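# Sort control boxes by broken knob into red field

## Task

Some of the control boxes have a knob whose end stops are broken, so it spins endlessly; a sound knob stops before completing one revolution. Put every broken box entirely within the red field, standing upright. Keep all sound boxes upright on the table and outside the field. Do not break the end stop of any sound knob, or the task fails.

## Robot and tools

Robot: two arms, left_arm and right_arm, each with six joints and a two-finger gripper. Calibrated base positions in the scene frame: left_arm at (-0.001, +0.331, 0) m, quat_wxyz (+1.000, 0, 0, -0.001); right_arm at (0, -0.247, +0.026) m, quat_wxyz (+1.000, 0, 0, +0.020). A two-camera stand is fixed to the floor behind the arms.

Scene frame: origin at table-top height, halfway between the nominal bases; +x points out over the table, +z up, and left_arm lies toward +y. Arm names do not match image left and right. Hand positions (metres) and quaternions (wxyz) in results are given in this frame and may be a few centimetres off, worse at long reach. end_effector_position is the point between the finger pads, roughly 1 cm behind the tips; the fingers point along the gripper's +z and close along its y.

Row layout: every command row is one flat list of 14 numbers, each in [-1, 1], covering both arms even if one stays still: left_arm's six joints then its opening, then right_arm's six joints then its opening. Joint order is always shoulder, elbow, waist, wrist pitch, wrist yaw, wrist roll. Joint entries are offsets, scaled so 1.0 equals 2.224 rad for shoulder, elbow and waist, and 8.485 rad for the three wrist joints. They count from the Joint targets present when the action (or move) begins, not from the previous row, so sending the same offset again moves further. Send 0 to hold an arm's joints. The opening entry is absolute, not an offset: +1 fully open, -1 closed; resending the present value leaves the gripper unchanged, while 0 means half open.

Stated joint ranges (rad): waist -2.618 to 3.054, shoulder 0.000 to 3.142, elbow 0.000 to 3.142, wrist pitch -1.571 to 1.571, wrist yaw -1.571 to 1.571, wrist roll -2.094 to 2.094. True ends may differ by up to 0.059 rad. An action that pushes a joint more than 0.059 rad beyond its range is rejected for both arms; a joint asked past its real end is clipped there and the result may say "joint sent to its limit".

execute_actions: argument actions is a list of actions; each action is a list of up to 15 rows, one row per 1/30 s step; a short action repeats its last row to fill 15 steps. Optional cameras: list of names, ["all"], or []. Images come only when actions is empty or cameras requests them. An empty actions list also reports the scene number and fuller state.

move: target is one 14-number row or a list of up to 15 rows; all offsets in every row count from the same starting Joint targets. Joints travel together to the target angles in at least 0.5 s; over 10 s stops short. speed is the top joint speed in rad/s (0.01 to 12.57, default 0.5), one number or one per target. blend (rad) rounds corners between list targets; 0 stops at each. opening_speed sets how fast openings change (per second on the -1..+1 scale, 0.2 or more). grip_force is a per-pad force cap in newtons, 10 to 50, one number or one per arm; it persists, and low values close slowly. blocking=false returns early while the move continues. Moves do not avoid obstacles or the other arm. The result adds a move: line such as done, off_target, moving, held or fault, and possibly limits=held.

wait: seconds 0 to 10; holds last commands and lets any running move continue. stop: brakes a running move (needs stopping distance). zoom_image: camera (cam_head_left, cam_head_right, cam_high, cam_low, cam_left_wrist, cam_right_wrist) and region [x0, y0, x1, y1] in pixels, at most 504 by 504, from that camera's newest image. finished_scene: scene is the current scene's number; it ends the scene irreversibly, so call nothing else after it in that reply. The goal must hold without the robot.

Results: Joint positions and Joint velocities per arm in the joint order above, then finger gap (m; 0.094 fully open). Joint targets are the base for your next offsets. Joint torques follow the same order, include arm weight, have offsets and noise, and the first three wrap at ±28 N m. grip_measured is finger opening on the command scale; grip_effort_nm is gripper motor effort (negative closing) and is not pad force. "joint command not followed" means the clearance check altered some steps. Velocities may read "within noise".

Motion limits: each joint's target can lead its measured angle by only 0.339 rad (shoulder, elbow, waist) or 2.2 rad (wrist joints), and targets implying over 200 mm of gripper travel are scaled back, so big moves need several actions. Friction and load can leave joints short or past. If an arm is pushing or dragged, command its targets back past its positions.

Cameras: six 672x504 images with calibrations given; fixed cameras may be off by a couple of degrees and millimetres; wrist images can lag during motion.

Avoid: dropping or releasing moving boxes, knocking boxes over or off the table, fast impacts, hard presses, contact between the two arms or one gripper squeezing the other's fingers, strain on an arm's camera cable, and over-turning a good knob past its stop (turn gently and watch torque/effort). Long stretched holds or pushing at unreachable poses heat motors: MOTOR HOT at 75 °C, fold-away fault at 90 °C, collapse at 100 °C.

Each tool is called after "Request:" as a command line: name --argument value for each argument, lists and objects as JSON in quotes; but a table of rows of numbers goes row by row, as --pt "numbers of a row", without its own name.

## Session

Request:
execute_actions --actions '[]' --cameras '["cam_high","cam_head_right","cam_left_wrist","cam_right_wrist"]'

Request:
zoom_image --camera "cam_high" --region '[130, 240, 300, 367]'

Request:
zoom_image --camera "cam_high" --region '[350, 240, 520, 367]'

Scene clock: 0.00 s.
left_arm: end_effector_position=(+0.3980, +0.3025, +0.0937) grip_measured=+1.000 grip_effort_nm=n/a end_effector_quat_wxyz=(+0.575, +0.014, +0.816, +0.056) | right_arm: end_effector_position=(+0.3818, -0.2533, +0.1067) grip_measured=+1.000 grip_effort_nm=n/a end_effector_quat_wxyz=(+0.569, +0.060, +0.819, -0.043)
Joint names: [shoulder, elbow, waist, wrist pitch, wrist yaw, wrist roll]
Joint positions: left_arm=[1.557 0.398 -0.174 0.808 -0.242 0.027 0.094] | right_arm=[1.541 0.32 0.042 0.855 0.216 0.079 0.094]
Joint velocities: within noise
Joint torques (N m): no reading
Heat: left arm: 29 °C; right arm: 28 °C.
Joint targets: left_arm=[1.553 0.404 -0.174 0.803 -0.242 0.027] | right_arm=[1.537 0.325 0.042 0.851 0.215 0.080]
Tool commands: left_gripper/opening=+1.0 right_gripper/opening=+1.0
camera_calibration:
cam_left_wrist: T_world_to_cam=[[0.063329, -0.992245, -0.106954, 0.287569], [-0.693361, 0.0333362, -0.719819, 0.371583], [0.717802, 0.119743, -0.685873, -0.165264], [0, 0, 0, 1]] pos_world=[0.358057, 0.292741, 0.184879]
cam_right_wrist: T_world_to_cam=[[-0.160176, -0.987084, -0.00288704, -0.18816], [-0.712419, 0.117629, -0.691825, 0.410984], [0.68323, -0.108757, -0.722059, -0.123433], [0, 0, 0, 1]] pos_world=[0.346987, -0.247497, 0.19466]
Images, in order (width x height): cam_head_right 672x504, cam_high 672x504, cam_left_wrist 672x504, cam_right_wrist 672x504.

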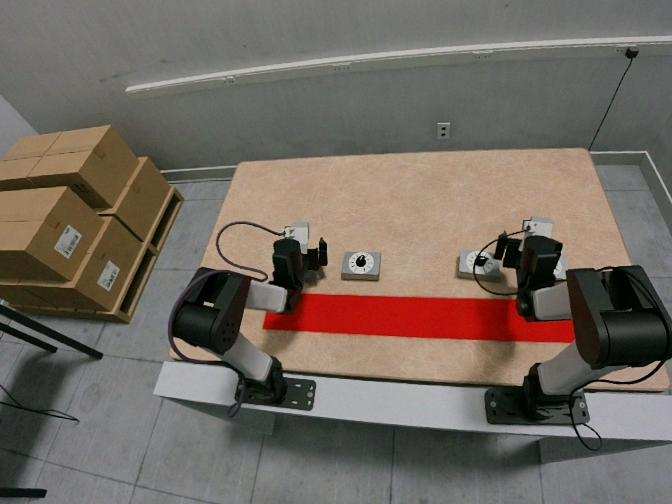

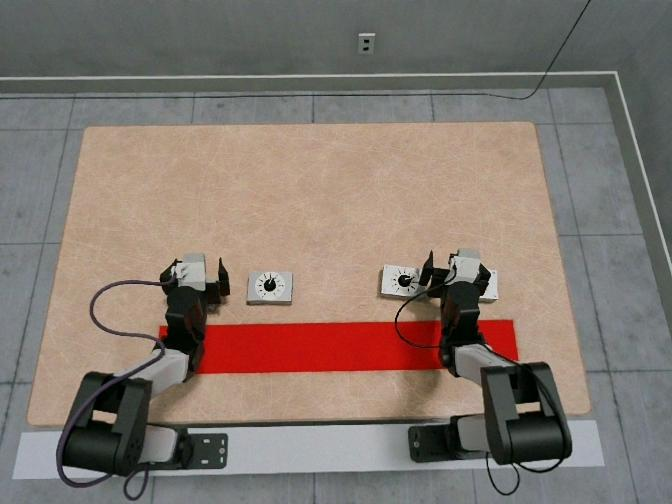

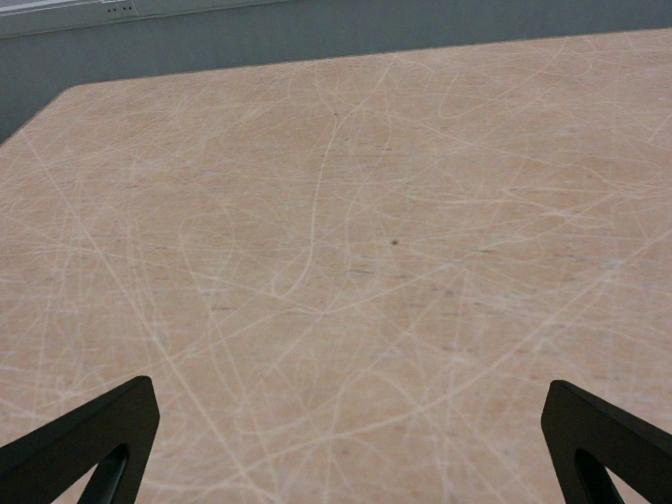

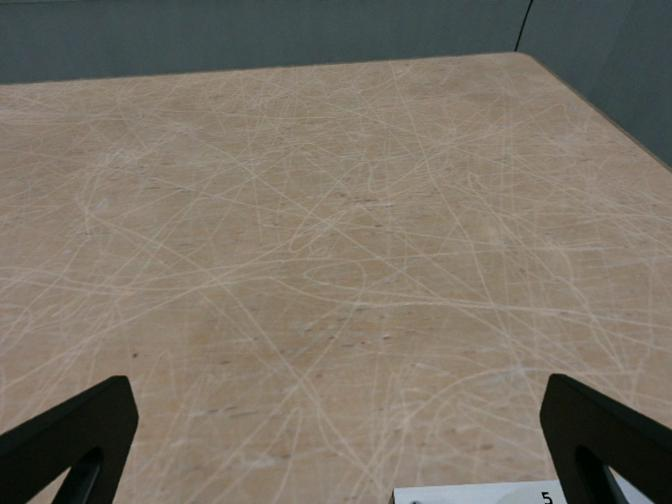

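Scaled by 2.965 from the camera's 672x504 image, which has a finer 960x720 frame.

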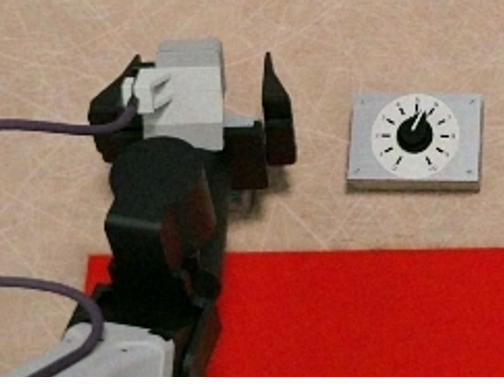

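Scaled by 2.965 from the camera's 672x504 image, which has a finer 960x720 frame.

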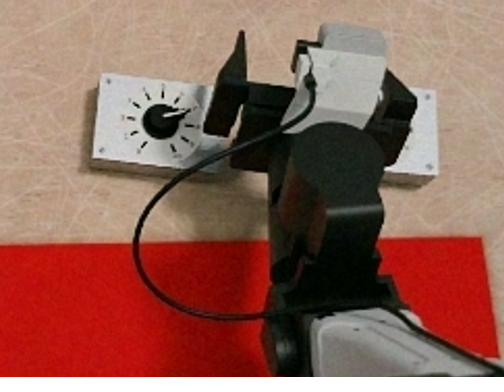

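Request:
move --pt "0 0.337 0 0 0 0 0.2 0 0.315 0 0 0 0 0.2" --pt "0.2401 0.6677 -0.1457 -0.2568 0.0285 -0.2389 0.2 0.1754 0.5576 0.0796 -0.2422 -0.0253 -0.1509 0.2" --blend 0.2 --speed 1.5 --grip_force '[15,15]' --cameras '["cam_high","cam_left_wrist","cam_right_wrist"]'

Scene clock: 33.47 s.
left_arm: end_effector_position=(+0.3502, +0.1404, +0.1058) grip_measured=+0.202 grip_effort_nm=-0.13 end_effector_quat_wxyz=(-0.002, +0.676, -0.737, +0.001) | right_arm: end_effector_position=(+0.3491, -0.1597, +0.1062) grip_measured=+0.203 grip_effort_nm=-0.16 end_effector_quat_wxyz=(-0.001, -0.662, +0.750, -0.009)
Joint names: [shoulder, elbow, waist, wrist pitch, wrist yaw, wrist roll]
Joint positions: left_arm=[2.071 1.865 -0.497 -1.362 -0.003 -1.982 0.056] | right_arm=[1.914 1.538 0.214 -1.19 0.016 -1.194 0.057]
Joint torques (N m): left_arm=[-9.81 7.73 -0.18 0.05 -0.05 -0.24] | right_arm=[-7.71 9.13 0.35 0.31 -0.12 -0.11]
Heat: left arm: 29 °C; right arm: 31 °C.
Joint targets: left_arm=[2.086 1.889 -0.498 -1.376 0.000 -2.000] | right_arm=[1.927 1.565 0.219 -1.204 0.000 -1.201]
grip_force (N): 15, 15
move: done
camera_calibration:
cam_left_wrist: T_world_to_cam=[[0.9967, -0.0796799, -0.0155025, -0.333688], [-0.0664523, -0.910601, 0.40791, 0.14619], [-0.0466188, -0.405534, -0.912891, 0.262239], [0, 0, 0, 1]] pos_world=[0.354527, 0.212879, 0.17459]
cam_right_wrist: T_world_to_cam=[[0.990925, -0.132725, 0.021236, -0.368999], [-0.128179, -0.885545, 0.446521, -0.108748], [-0.0404589, -0.445191, -0.894521, 0.12601], [0, 0, 0, 1]] pos_world=[0.35681, -0.0891787, 0.169113]
Images, in order (width x height): cam_high 672x504, cam_left_wrist 672x504, cam_right_wrist 672x504.

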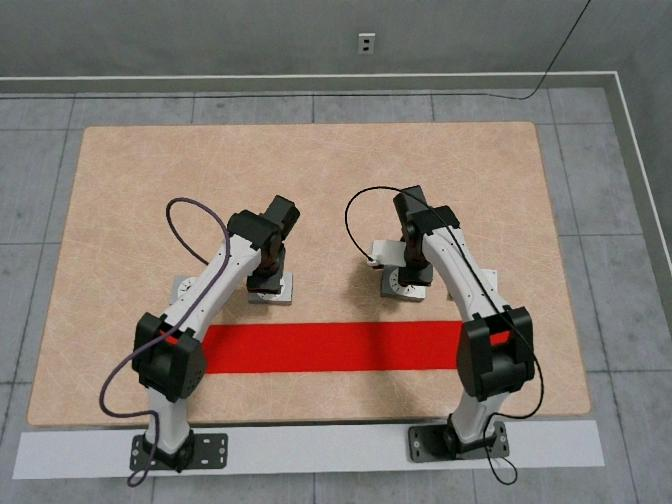

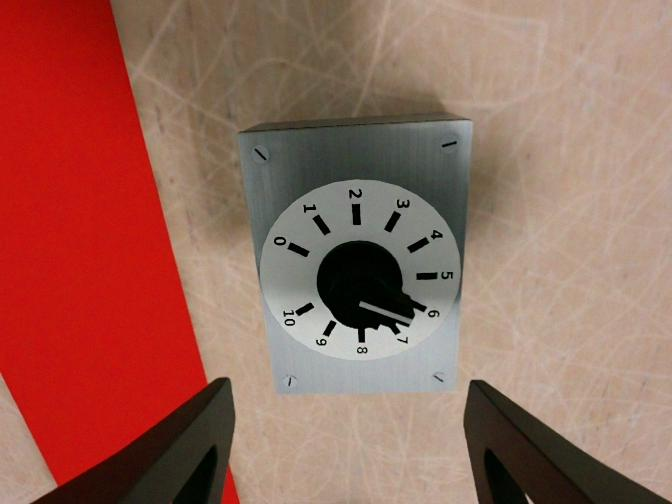

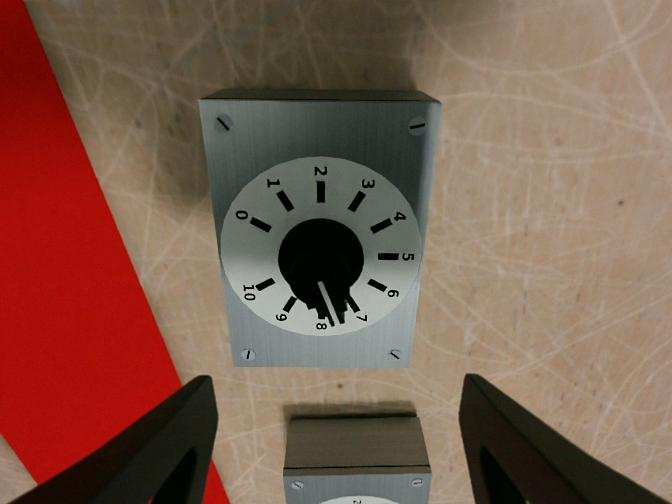

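Request:
move --pt "0.0153 -0.0688 0.0054 0.0219 0 0 0.2 0.0155 -0.0742 0.0098 0.0235 0 0 0.2" --pt "0.0153 -0.0688 0.0054 0.0219 0 0 -0.6 0.0155 -0.0742 0.0098 0.0235 0 0 -0.6" --speed 0.5 --cameras '["cam_left_wrist","cam_right_wrist"]'

Scene clock: 82.57 s.
left_arm: end_effector_position=(+0.3574, +0.1372, +0.0587) grip_measured=-0.420 grip_effort_nm=-0.42 end_effector_quat_wxyz=(+0.003, +0.678, -0.735, +0.003) | right_arm: end_effector_position=(+0.3474, -0.1517, +0.0606) grip_measured=-0.548 grip_effort_nm=-0.17 end_effector_quat_wxyz=(-0.001, -0.670, +0.742, -0.007)
Joint names: [shoulder, elbow, waist, wrist pitch, wrist yaw, wrist roll]
Joint positions: left_arm=[2.113 1.742 -0.491 -1.196 0.007 -1.983 0.027] | right_arm=[1.955 1.41 0.235 -1.022 0.013 -1.194 0.021]
Joint velocities: left_arm=[within noise] | right_arm=[0.012 0.017 0.007 -0.051 -0.095 -0.007 -0.007]
Joint torques (N m): left_arm=[-10.78 5.39 0.29 0.26 -0.13 -0.23] | right_arm=[-8.47 5.61 0.43 0.64 -0.07 -0.13]
Heat: left arm: 35 °C; right arm: 34 °C.
Joint targets: left_arm=[2.120 1.736 -0.486 -1.190 0.000 -2.000] | right_arm=[1.962 1.400 0.241 -1.005 0.001 -1.201]
grip_force (N): 15, 15
move: moving (right_arm; no rest 5 s after target 2's new numbers were sent)
camera_calibration:
cam_left_wrist: T_world_to_cam=[[0.99712, -0.0734553, -0.018884, -0.342549], [-0.0589487, -0.907255, 0.416429, 0.159312], [-0.0477215, -0.414116, -0.908972, 0.219579], [0, 0, 0, 1]] pos_world=[0.361432, 0.210306, 0.12678]
cam_right_wrist: T_world_to_cam=[[0.993577, -0.111609, 0.018665, -0.362806], [-0.108235, -0.889196, 0.44454, -0.0887831], [-0.0330177, -0.443705, -0.895565, 0.0863978], [0, 0, 0, 1]] pos_world=[0.353719, -0.0811029, 0.123614]
Images, in order (width x height): cam_left_wrist 672x504, cam_right_wrist 672x504.

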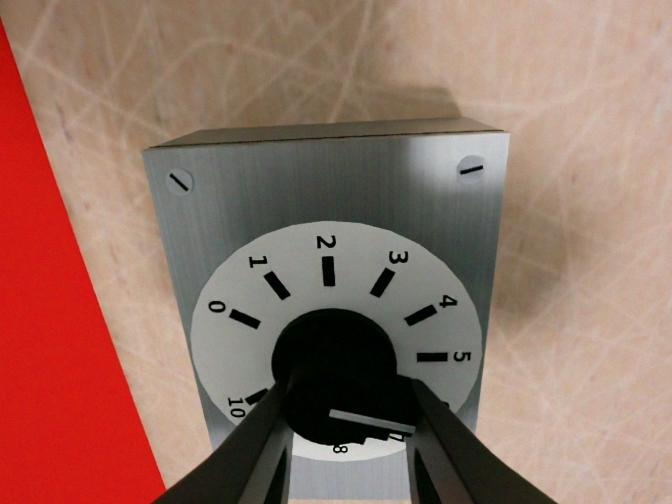

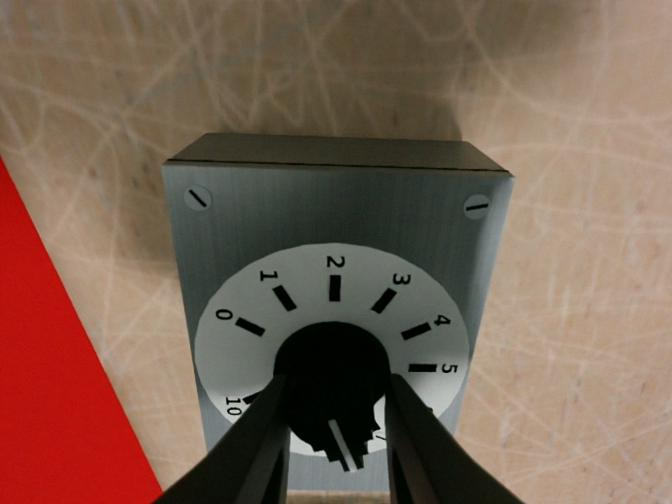

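Request:
move --pt "0 0 0 0 0 0 0.2 0 0 0 0 0 0 0.2" --pt "-0.0049 -0.0218 0.0063 0.0039 0 0 0.2 0.0048 -0.0112 0.009 0.0038 0 0.1 0.2" --pt "-0.0049 -0.0218 0.0063 0.0039 0 0 -0.6 0.0048 -0.0112 0.009 0.0038 0 0.1 -0.6" --speed 0.8 --cameras '["cam_left_wrist","cam_right_wrist"]'

Scene clock: 129.13 s.
left_arm: end_effector_position=(+0.3567, +0.1409, +0.0558) grip_measured=-0.345 grip_effort_nm=-0.42 end_effector_quat_wxyz=(+0.006, +0.683, -0.730, +0.005) | right_arm: end_effector_position=(+0.3510, -0.1478, +0.0559) grip_measured=-0.512 grip_effort_nm=-0.32 end_effector_quat_wxyz=(+0.013, -0.320, +0.947, -0.019)
Joint names: [shoulder, elbow, waist, wrist pitch, wrist yaw, wrist roll]
Joint positions: left_arm=[2.103 1.715 -0.481 -1.177 0.015 -1.987 0.031] | right_arm=[1.955 1.389 0.254 -0.977 0.037 -0.36 0.023]
Joint torques (N m): left_arm=[-10.81 3.67 0.55 0.41 -0.2 -0.2] | right_arm=[-7.54 5.24 0.57 0.58 -0.29 0.06]
Heat: left arm: 40 °C; right arm: 36 °C.
Joint targets: left_arm=[2.110 1.687 -0.472 -1.157 0.000 -2.000] | right_arm=[1.972 1.375 0.261 -0.972 0.000 -0.352]
grip_force (N): 15, 15
move: moving (right_arm; no rest 5 s after target 3's new numbers were sent); right_arm: the wrist yaw is farthest, 0.036 rad from its target
camera_calibration:
cam_left_wrist: T_world_to_cam=[[0.99801, -0.0595346, -0.020793, -0.343766], [-0.0451444, -0.904724, 0.423599, 0.158208], [-0.0440307, -0.421817, -0.905611, 0.218013], [0, 0, 0, 1]] pos_world=[0.359823, 0.21463, 0.123271]
cam_right_wrist: T_world_to_cam=[[0.598378, -0.79937, 0.0543238, -0.330806], [-0.739426, -0.524852, 0.421638, 0.193774], [-0.308533, -0.292467, -0.905135, 0.203612], [0, 0, 0, 1]] pos_world=[0.40405, -0.103184, 0.120564]
Images, in order (width x height): cam_left_wrist 672x504, cam_right_wrist 672x504.

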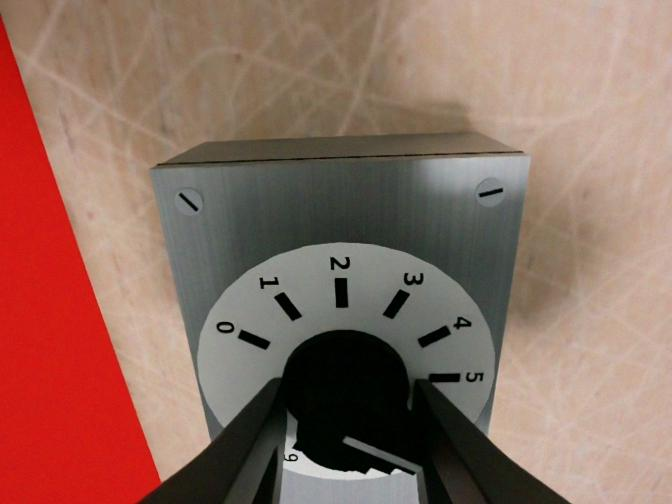

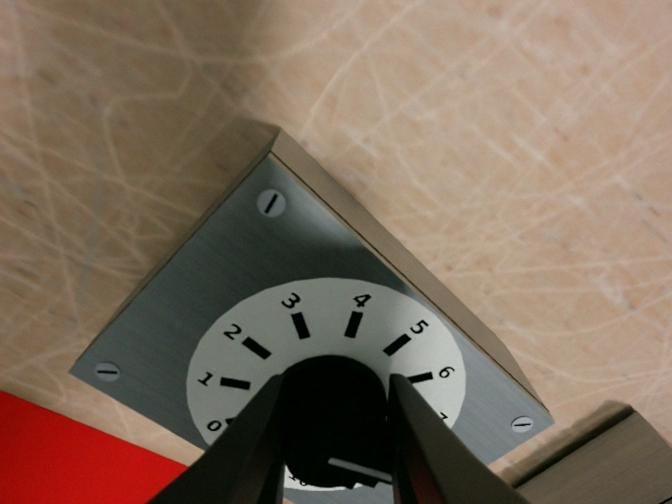

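Request:
move --pt "0 0 0 0 0 0 -0.6 0 0 0 0 0 0 0.2" --pt "0 0 0 0 0 0.3889 -0.6 -0.0031 -0.0036 -0.0094 -0.0015 0 0 0.2" --pt "0 0 0 0 0 0.3889 -0.6 -0.0031 -0.0036 -0.0094 -0.0015 0 0 -0.6" --speed 1.1 --cameras '["cam_left_wrist","cam_right_wrist"]'

Scene clock: 157.20 s.
left_arm: end_effector_position=(+0.3553, +0.1495, +0.0564) grip_measured=-0.350 grip_effort_nm=-0.42 end_effector_quat_wxyz=(-0.007, +0.769, +0.639, +0.003) | right_arm: end_effector_position=(+0.3490, -0.1491, +0.0532) grip_measured=-0.380 grip_effort_nm=-0.33 end_effector_quat_wxyz=(+0.009, -0.314, +0.949, -0.008)
Joint names: [shoulder, elbow, waist, wrist pitch, wrist yaw, wrist roll]
Joint positions: left_arm=[2.098 1.71 -0.475 -1.193 -0.011 1.279 0.031] | right_arm=[1.959 1.383 0.242 -0.977 0.015 -0.358 0.029]
Joint torques (N m): left_arm=[-10.33 4.08 0.1 0.59 0.12 0.15] | right_arm=[-8.43 5.03 -0.25 0.42 -0.08 0.05]
Heat: left arm: 41 °C; right arm: 37 °C.
Joint targets: left_arm=[2.109 1.687 -0.472 -1.157 0.000 1.300] | right_arm=[1.966 1.367 0.240 -0.985 0.000 -0.352]
grip_force (N): 15, 15
move: off_target (left_arm); left_arm: the wrist pitch is farthest, 0.036 rad from its target
camera_calibration:
cam_left_wrist: T_world_to_cam=[[-0.984198, 0.176658, -0.0120895, 0.326486], [0.155183, 0.893406, 0.421597, -0.174207], [0.0852794, 0.413059, -0.906703, 0.0514852], [0, 0, 0, 1]] pos_world=[0.34397, 0.0766942, 0.124074]
cam_right_wrist: T_world_to_cam=[[0.588371, -0.807998, 0.0309715, -0.327045], [-0.739968, -0.5226, 0.423481, 0.193149], [-0.325986, -0.272082, -0.905375, 0.209256], [0, 0, 0, 1]] pos_world=[0.403562, -0.106377, 0.117789]
Images, in order (width x height): cam_left_wrist 672x504, cam_right_wrist 672x504.

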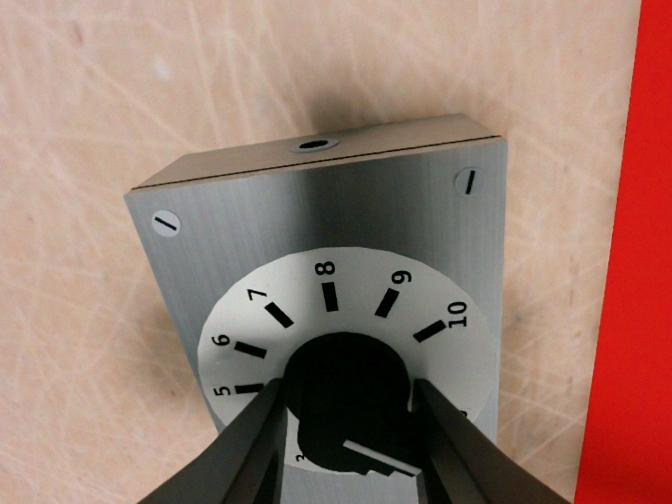

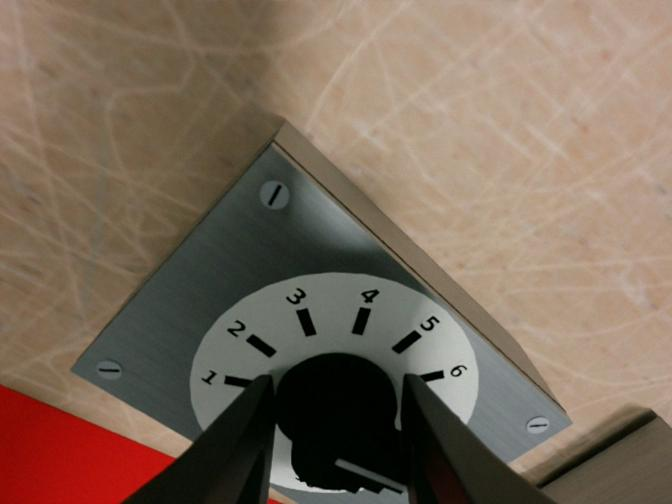

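Request:
move --pt "-0.0058 0.0283 0 -0.008 0 0 -0.6 0 0 0 0 0 0.0354 -0.6" --pt "-0.1079 -0.1156 -0.0405 0.0029 0 -0.0106 -0.6 0 0 0 0 0 0.1532 -0.6" --pt "-0.2014 -0.228 -0.0985 0.0081 0 -0.0258 -0.6 0 0 0 0 0 0.277 -0.6" --speed 0.9 --blend '[0.02,0.1,0]' --grip_force '[40,15]' --cameras '["cam_high","cam_left_wrist","cam_right_wrist"]'

Request:
zoom_image --camera "cam_high" --region '[200, 260, 370, 387]'

Scene clock: 211.87 s.
left_arm: end_effector_position=(+0.2230, +0.1487, +0.0645) grip_measured=-0.598 grip_effort_nm=-0.13 end_effector_quat_wxyz=(-0.012, +0.777, +0.630, +0.001) | right_arm: end_effector_position=(+0.3433, -0.1536, +0.0532) grip_measured=-0.548 grip_effort_nm=-0.37 end_effector_quat_wxyz=(+0.008, +0.755, +0.655, -0.008)
Joint names: [shoulder, elbow, waist, wrist pitch, wrist yaw, wrist roll]
Joint positions: left_arm=[1.685 1.191 -0.686 -1.099 -0.007 1.092 0.019] | right_arm=[1.959 1.383 0.237 -1.004 0.021 1.989 0.021]
Joint torques (N m): left_arm=[-9.5 4.92 -0.46 0.31 0.1 -0.15] | right_arm=[-8.32 4.94 0.13 0.55 -0.07 0.05]
Heat: left arm: 41 °C; right arm: 39 °C.
Joint targets: left_arm=[1.662 1.180 -0.691 -1.088 0.000 1.081] | right_arm=[1.966 1.367 0.240 -0.985 0.000 1.998]
grip_force (N): 40, 15
move: done
camera_calibration:
cam_left_wrist: T_world_to_cam=[[-0.979724, 0.20033, -0.00302009, 0.191494], [0.180108, 0.887232, 0.424713, -0.16126], [0.0877622, 0.415557, -0.905323, 0.0693705], [0, 0, 0, 1]] pos_world=[0.210567, 0.0758853, 0.13187]
cam_right_wrist: T_world_to_cam=[[-0.988598, 0.150302, 0.00916507, 0.362409], [0.140581, 0.899423, 0.413855, 0.103295], [0.0539599, 0.410424, -0.910297, 0.180904], [0, 0, 0, 1]] pos_world=[0.333994, -0.221625, 0.118606]
Images, in order (width x height): cam_high 672x504, cam_left_wrist 672x504, cam_right_wrist 672x504.

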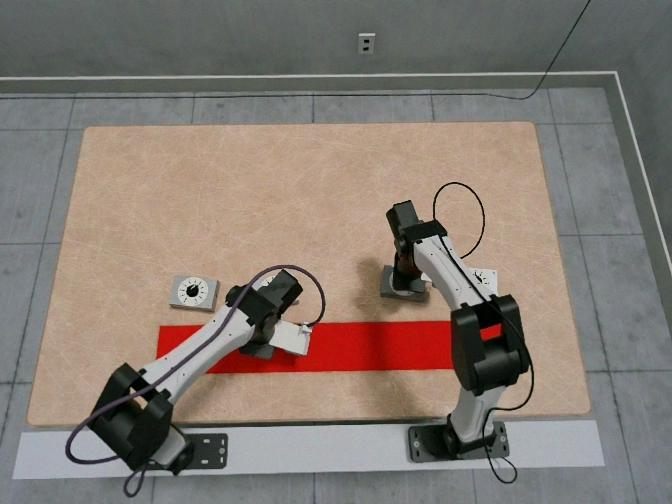

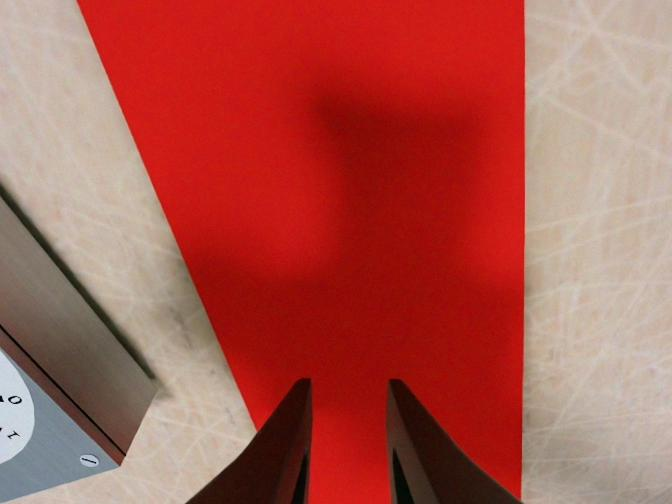

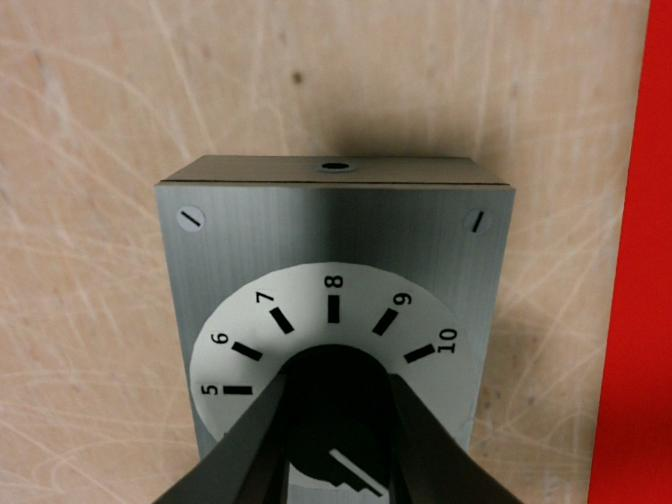

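Scaled by 2.965 from the camera's 672x504 image, which has a finer 960x720 frame.

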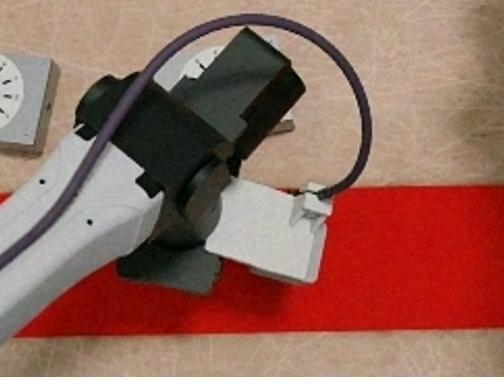

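Request:
move --pt "-0.0135 0.1007 0 -0.0304 0 0 -0.6 0 0 0 0 0 0 1" --pt "0.1605 0.3188 0.0859 -0.0418 0 0.0258 1 0.0121 -0.0288 0 0.0119 0 0 1" --pt "0.1605 0.3188 0.0859 -0.0418 0 0.0258 1 0.0121 -0.0288 0 0.0119 0 0 0.3" --speed 1.0 --grip_force '[40,40]' --cameras '["cam_high","cam_left_wrist","cam_right_wrist"]'

Scene clock: 265.00 s.
left_arm: end_effector_position=(+0.3350, +0.1483, +0.1295) grip_measured=+0.998 grip_effort_nm=0.05 end_effector_quat_wxyz=(-0.002, +0.777, +0.629, +0.001) | right_arm: end_effector_position=(+0.3453, -0.1516, +0.0301) grip_measured=+0.483 grip_effort_nm=-0.82 end_effector_quat_wxyz=(+0.009, +0.756, +0.654, +0.003)
Joint names: [shoulder, elbow, waist, wrist pitch, wrist yaw, wrist roll]
Joint positions: left_arm=[2.008 1.866 -0.498 -1.431 -0.004 1.28 0.094] | right_arm=[1.98 1.316 0.237 -0.893 0.013 1.992 0.07]
Joint torques (N m): left_arm=[-9.66 7.69 -0.23 0.1 0.06 0.14] | right_arm=[-7.9 4.98 0.17 0.48 0 0.04]
Heat: left arm: 39 °C; right arm: 40 °C.
Joint targets: left_arm=[2.019 1.889 -0.500 -1.442 0.000 1.300] | right_arm=[1.992 1.303 0.240 -0.884 0.001 1.998]
grip_force (N): 40, 40
move: done
camera_calibration:
cam_left_wrist: T_world_to_cam=[[-0.979445, 0.20087, -0.0183877, 0.303286], [0.175534, 0.893703, 0.412895, -0.206558], [0.0993713, 0.401181, -0.910593, 0.117528], [0, 0, 0, 1]] pos_world=[0.321631, 0.0765308, 0.197884]
cam_right_wrist: T_world_to_cam=[[-0.988097, 0.153625, -0.00798547, 0.365124], [0.135389, 0.893107, 0.428988, 0.111075], [0.0730351, 0.4228, -0.903275, 0.154069], [0, 0, 0, 1]] pos_world=[0.334487, -0.220434, 0.0944323]
Images, in order (width x height): cam_high 672x504, cam_left_wrist 672x504, cam_right_wrist 672x504.

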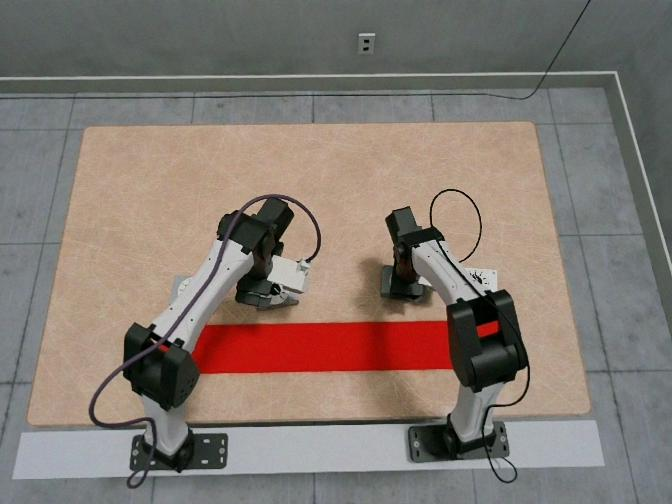

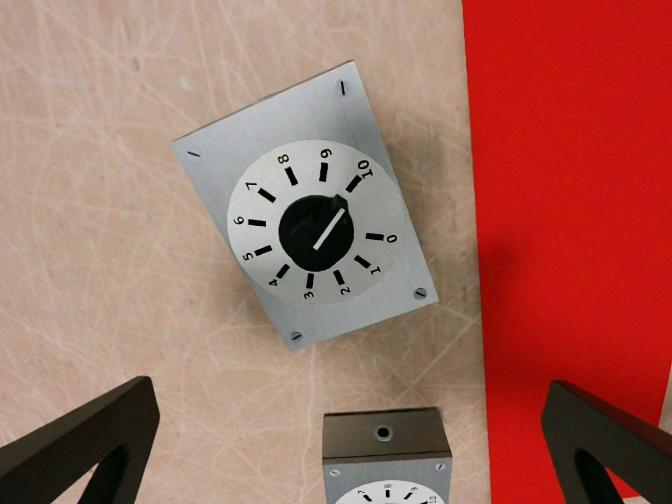

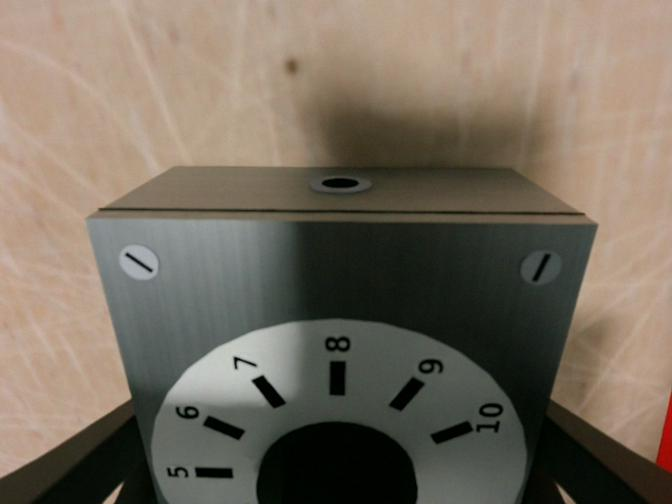

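Request:
move --pt "0 0 -0.0058 0 0 -0.0513 1 -0.0049 0.0373 0 -0.0107 0 0 0.3" --pt "0.02 -0.0689 -0.0058 0.0227 0 -0.0513 1 -0.1095 -0.1009 0.0279 -0.0022 0 -0.0006 0.3" --pt "0.04 -0.1378 -0.0058 0.0454 0 -0.0513 1 -0.2163 -0.2192 0.0731 0.0011 0 -0.0015 0.3" --pt "0.04 -0.1378 -0.0058 0.0454 0 -0.0513 0.3 -0.2163 -0.2192 0.0731 0.0011 0 -0.0015 0.3" --speed 0.6 --blend '[0.02,0.05,0,0]' --cameras '["cam_high","cam_left_wrist","cam_right_wrist"]'

Request:
zoom_image --camera "cam_high" --region '[340, 250, 510, 377]'

Scene clock: 345.10 s.
left_arm: end_effector_position=(+0.3436, +0.1397, +0.0268) grip_measured=+0.500 grip_effort_nm=-0.86 end_effector_quat_wxyz=(-0.004, +0.638, +0.770, +0.001) | right_arm: end_effector_position=(+0.2074, -0.1524, +0.0413) grip_measured=+0.482 grip_effort_nm=-0.84 end_effector_quat_wxyz=(+0.000, +0.701, +0.713, -0.014)
Joint names: [shoulder, elbow, waist, wrist pitch, wrist yaw, wrist roll]
Joint positions: left_arm=[2.098 1.589 -0.507 -1.07 -0.004 0.875 0.07] | right_arm=[1.533 0.823 0.397 -0.887 0.01 1.991 0.07]
Joint torques (N m): left_arm=[-10.33 5.23 -0.55 0.36 0.05 -0.16] | right_arm=[-6.82 5.34 0.46 0.43 0.05 -0.09]
Heat: left arm: 43 °C; right arm: 42 °C.
Joint targets: left_arm=[2.108 1.583 -0.513 -1.057 0.000 0.864] | right_arm=[1.511 0.815 0.403 -0.875 0.001 1.985]
grip_force (N): 40, 40
move: done
camera_calibration:
cam_left_wrist: T_world_to_cam=[[-0.981115, -0.192789, -0.0156657, 0.367105], [-0.181703, 0.890867, 0.41634, -0.0348897], [-0.0663099, 0.411324, -0.909074, 0.0820651], [0, 0, 0, 1]] pos_world=[0.359274, 0.0681006, 0.0948802]
cam_right_wrist: T_world_to_cam=[[-0.999519, -0.00650496, 0.0303377, 0.20556], [0.00670487, 0.909389, 0.415892, 0.155332], [-0.0302941, 0.415895, -0.908908, 0.195094], [0, 0, 0, 1]] pos_world=[0.21033, -0.221059, 0.106485]
Images, in order (width x height): cam_high 672x504, cam_left_wrist 672x504, cam_right_wrist 672x504.

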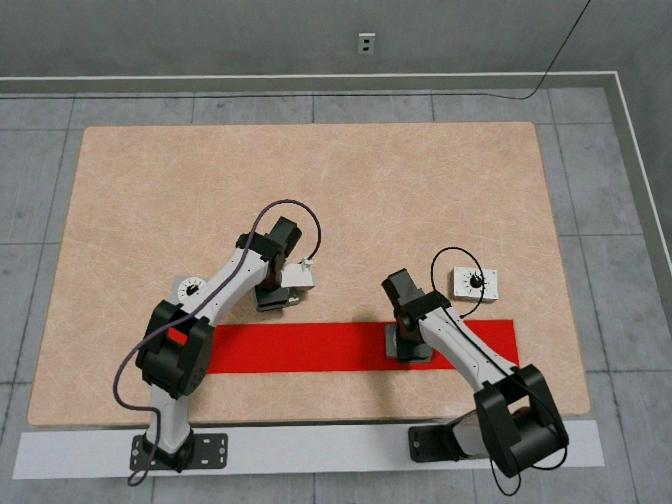

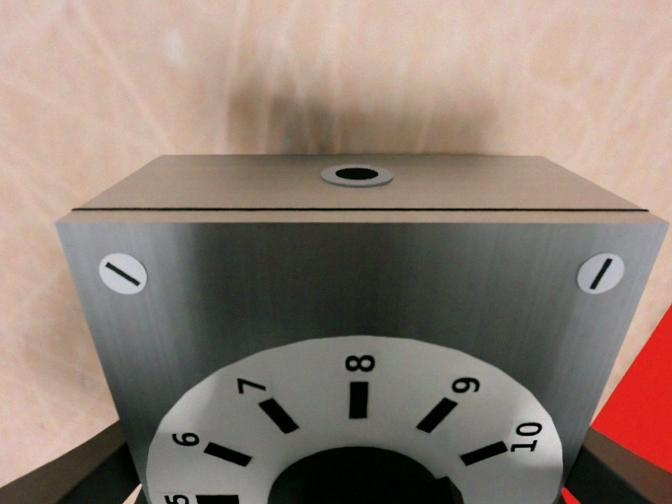

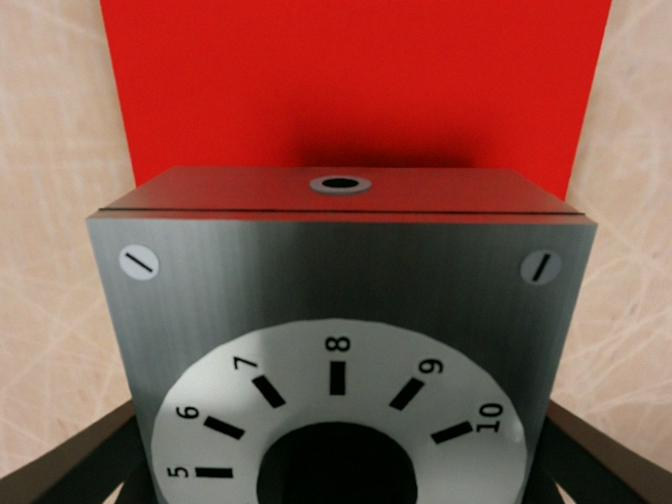

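Scaled by 2.965 from the camera's 672x504 image, which has a finer 960x720 frame.

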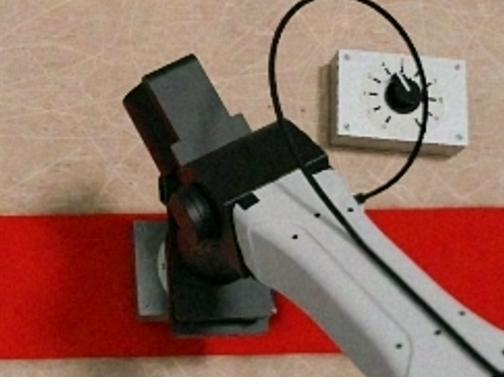

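Request:
move --pt "-0.009 0.0256 0 -0.0078 0 0 0.3 0.0229 -0.0121 0 0.0055 0 0 0.3" --pt "-0.009 0.0256 0 -0.0078 0 0 0.3 0.0229 -0.0121 0 0.0055 0 0 1" --pt "-0.1039 -0.1082 -0.0427 0.0022 0 -0.0017 0.3 -0.0364 0.0791 0 -0.0304 0 0 1" --pt "-0.1929 -0.2149 -0.1021 0.0079 0 -0.0058 0.3 0.1718 0.3138 -0.2864 -0.0374 0 -0.0725 0.2" --speed '[0.3,0.5,0.7,0.9]' --blend '[0,0,0.05,0]' --cameras '["cam_high","cam_left_wrist","cam_right_wrist"]'

Request:
zoom_image --camera "cam_high" --region '[150, 250, 320, 377]'

Request:
zoom_image --camera "cam_high" --region '[340, 250, 510, 377]'

Scene clock: 397.57 s.
left_arm: end_effector_position=(+0.2106, +0.1396, +0.0382) grip_measured=+0.500 grip_effort_nm=-0.88 end_effector_quat_wxyz=(-0.015, +0.705, +0.709, +0.001) | right_arm: end_effector_position=(+0.3422, -0.3171, +0.1038) grip_measured=+0.203 grip_effort_nm=-0.15 end_effector_quat_wxyz=(+0.000, +0.709, +0.705, -0.003)
Joint names: [shoulder, elbow, waist, wrist pitch, wrist yaw, wrist roll]
Joint positions: left_arm=[1.709 1.109 -0.736 -1 -0.004 0.826 0.07] | right_arm=[1.883 1.487 -0.238 -1.178 0.005 1.376 0.057]
Joint torques (N m): left_arm=[-10.18 5.2 -0.39 0.3 0.05 -0.16] | right_arm=[-7.6 9.1 0.13 0.27 0.09 -0.11]
Heat: left arm: 45 °C; right arm: 38 °C.
Joint targets: left_arm=[1.679 1.105 -0.740 -0.990 0.000 0.815] | right_arm=[1.894 1.514 -0.234 -1.192 0.001 1.370]
grip_force (N): 40, 40
move: done
camera_calibration:
cam_left_wrist: T_world_to_cam=[[-0.99991, -0.0134452, -0.000160804, 0.215097], [-0.0122076, 0.90273, 0.430034, -0.101688], [-0.00563673, 0.429997, -0.902813, 0.0680093], [0, 0, 0, 1]] pos_world=[0.214219, 0.0654446, 0.105163]
cam_right_wrist: T_world_to_cam=[[-0.999795, 0.0138881, 0.0147519, 0.34536], [0.0188869, 0.902405, 0.430475, 0.270378], [-0.0073337, 0.430665, -0.902482, 0.320666], [0, 0, 0, 1]] pos_world=[0.342535, -0.386887, 0.16791]
Images, in order (width x height): cam_high 672x504, cam_left_wrist 672x504, cam_right_wrist 672x504.

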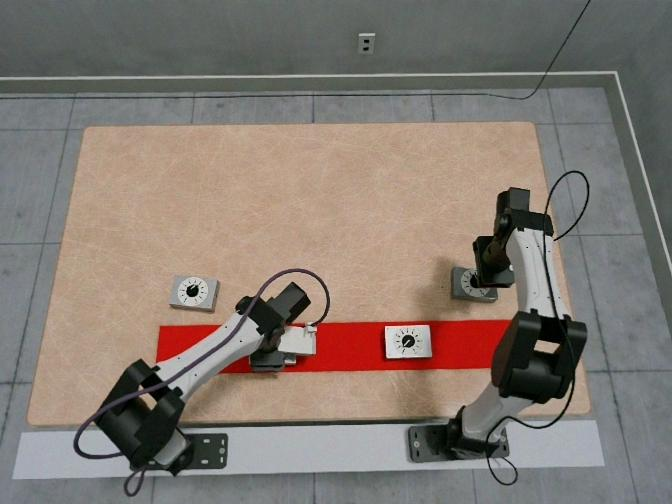

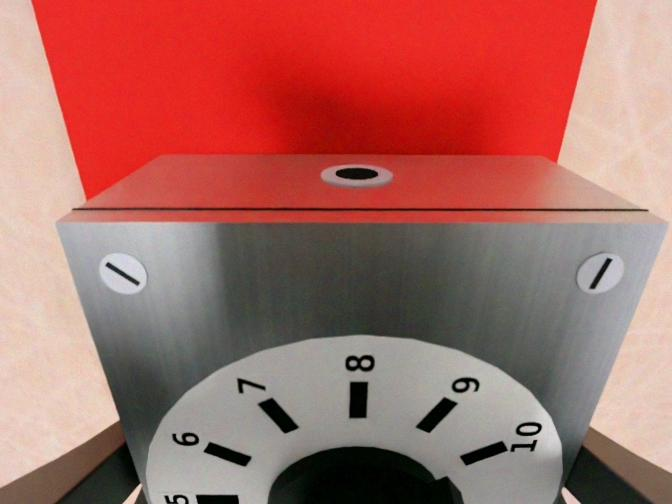

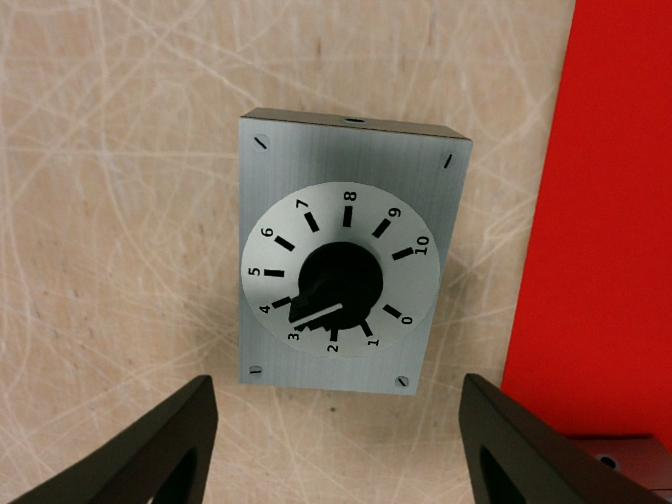

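Scaled by 2.965 from the camera's 672x504 image, which has a finer 960x720 frame.

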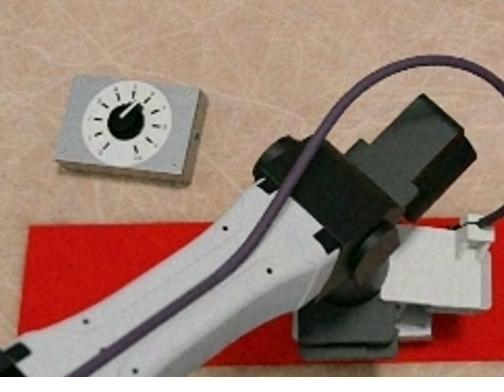

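Scaled by 2.965 from the camera's 672x504 image, which has a finer 960x720 frame.

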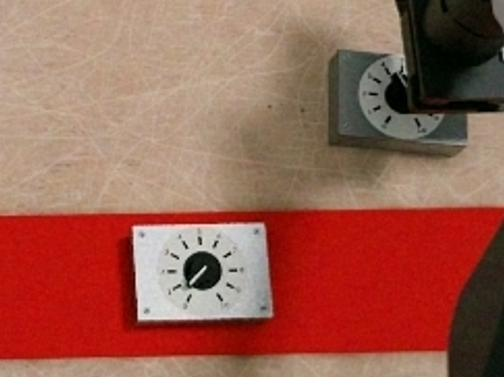

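Request:
move --pt "0.0193 -0.0211 0.0062 0.0088 0 0.0016 0.3 0.0171 -0.085 0.0027 0.0262 0 0 0.2" --pt "0.0193 -0.0211 0.0062 0.0088 0 0.0016 1 0.0171 -0.085 0.0027 0.0262 0 0 -0.6" --pt "-0.0108 0.1012 0.0062 -0.0304 0 0.0016 1 0.0171 -0.085 0.0027 0.0262 0 -0.04 -0.6" --pt "0.085 0.2149 0.3179 -0.0351 0 -0.2563 0.2 0.0171 -0.085 0.0027 0.0262 0 -0.336 -0.6" --speed '[0.4,0.5,0.9,1.05]' --blend '[0,0,0.03,0]' --grip_force '[40,15]' --cameras '["cam_high","cam_left_wrist","cam_right_wrist"]'

Request:
zoom_image --camera "cam_high" --region '[150, 250, 320, 377]'

Scene clock: 472.07 s.
left_arm: end_effector_position=(+0.3447, +0.3192, +0.1057) grip_measured=+0.999 grip_effort_nm=0.03 end_effector_quat_wxyz=(+0.001, -0.608, +0.794, +0.001) | right_arm: end_effector_position=(+0.3434, -0.3154, +0.0540) grip_measured=-0.452 grip_effort_nm=-0.38 end_effector_quat_wxyz=(+0.002, -0.593, +0.805, -0.004)
Joint names: [shoulder, elbow, waist, wrist pitch, wrist yaw, wrist roll]
Joint positions: left_arm=[1.853 1.56 -0.034 -1.277 -0.003 -1.342 0.094] | right_arm=[1.922 1.336 -0.234 -0.976 0.003 -1.464 0.026]
Joint torques (N m): left_arm=[-8.05 7.72 -0.02 0.11 -0.05 -0.2] | right_arm=[-7.9 5.42 0.39 0.5 0.01 -0.2]
Heat: left arm: 44 °C; right arm: 42 °C.
Joint targets: left_arm=[1.868 1.583 -0.033 -1.288 0.000 -1.359] | right_arm=[1.931 1.325 -0.228 -0.970 0.000 -1.481]
Tool commands: left_gripper/opening=+1.0 right_gripper/opening=-0.6
grip_force (N): 40, 15
move: done (path cut at 10 s); path passed 3 of 4 targets; target 4's new numbers were not sent
camera_calibration:
cam_left_wrist: T_world_to_cam=[[0.967032, -0.253951, -0.0189144, -0.247645], [-0.224632, -0.885653, 0.406398, 0.355403], [-0.119957, -0.388751, -0.9135, 0.354363], [0, 0, 0, 1]] pos_world=[0.361823, 0.389633, 0.174592]
cam_right_wrist: T_world_to_cam=[[0.952159, -0.304996, 0.0192356, -0.423683], [-0.282394, -0.854047, 0.436872, -0.160617], [-0.116816, -0.421404, -0.899318, 0.0436888], [0, 0, 0, 1]] pos_world=[0.36316, -0.247986, 0.117609]
Images, in order (width x height): cam_high 672x504, cam_left_wrist 672x504, cam_right_wrist 672x504.

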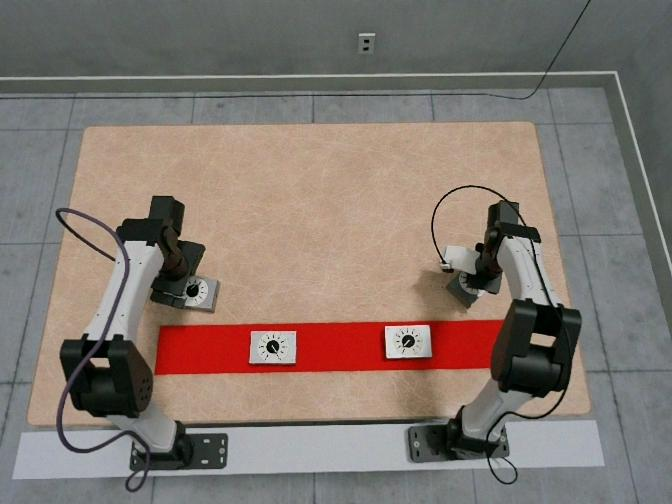

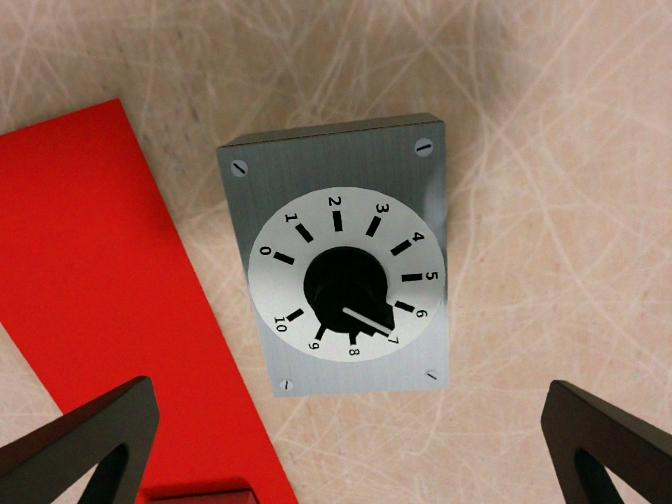

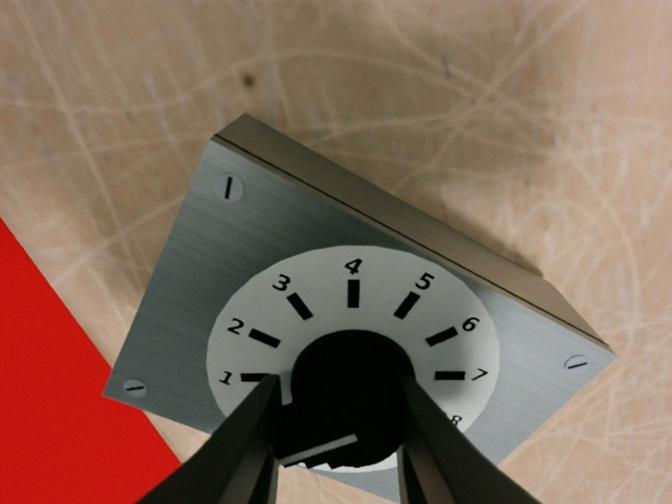

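Scaled by 2.965 from the camera's 672x504 image, which has a finer 960x720 frame.

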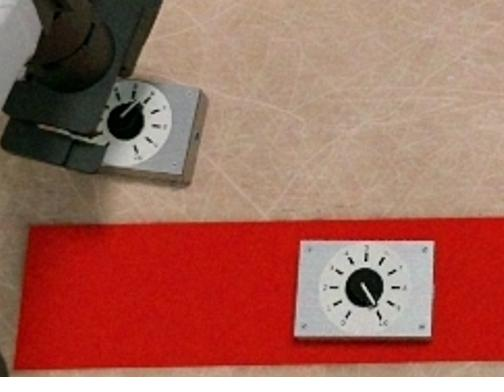

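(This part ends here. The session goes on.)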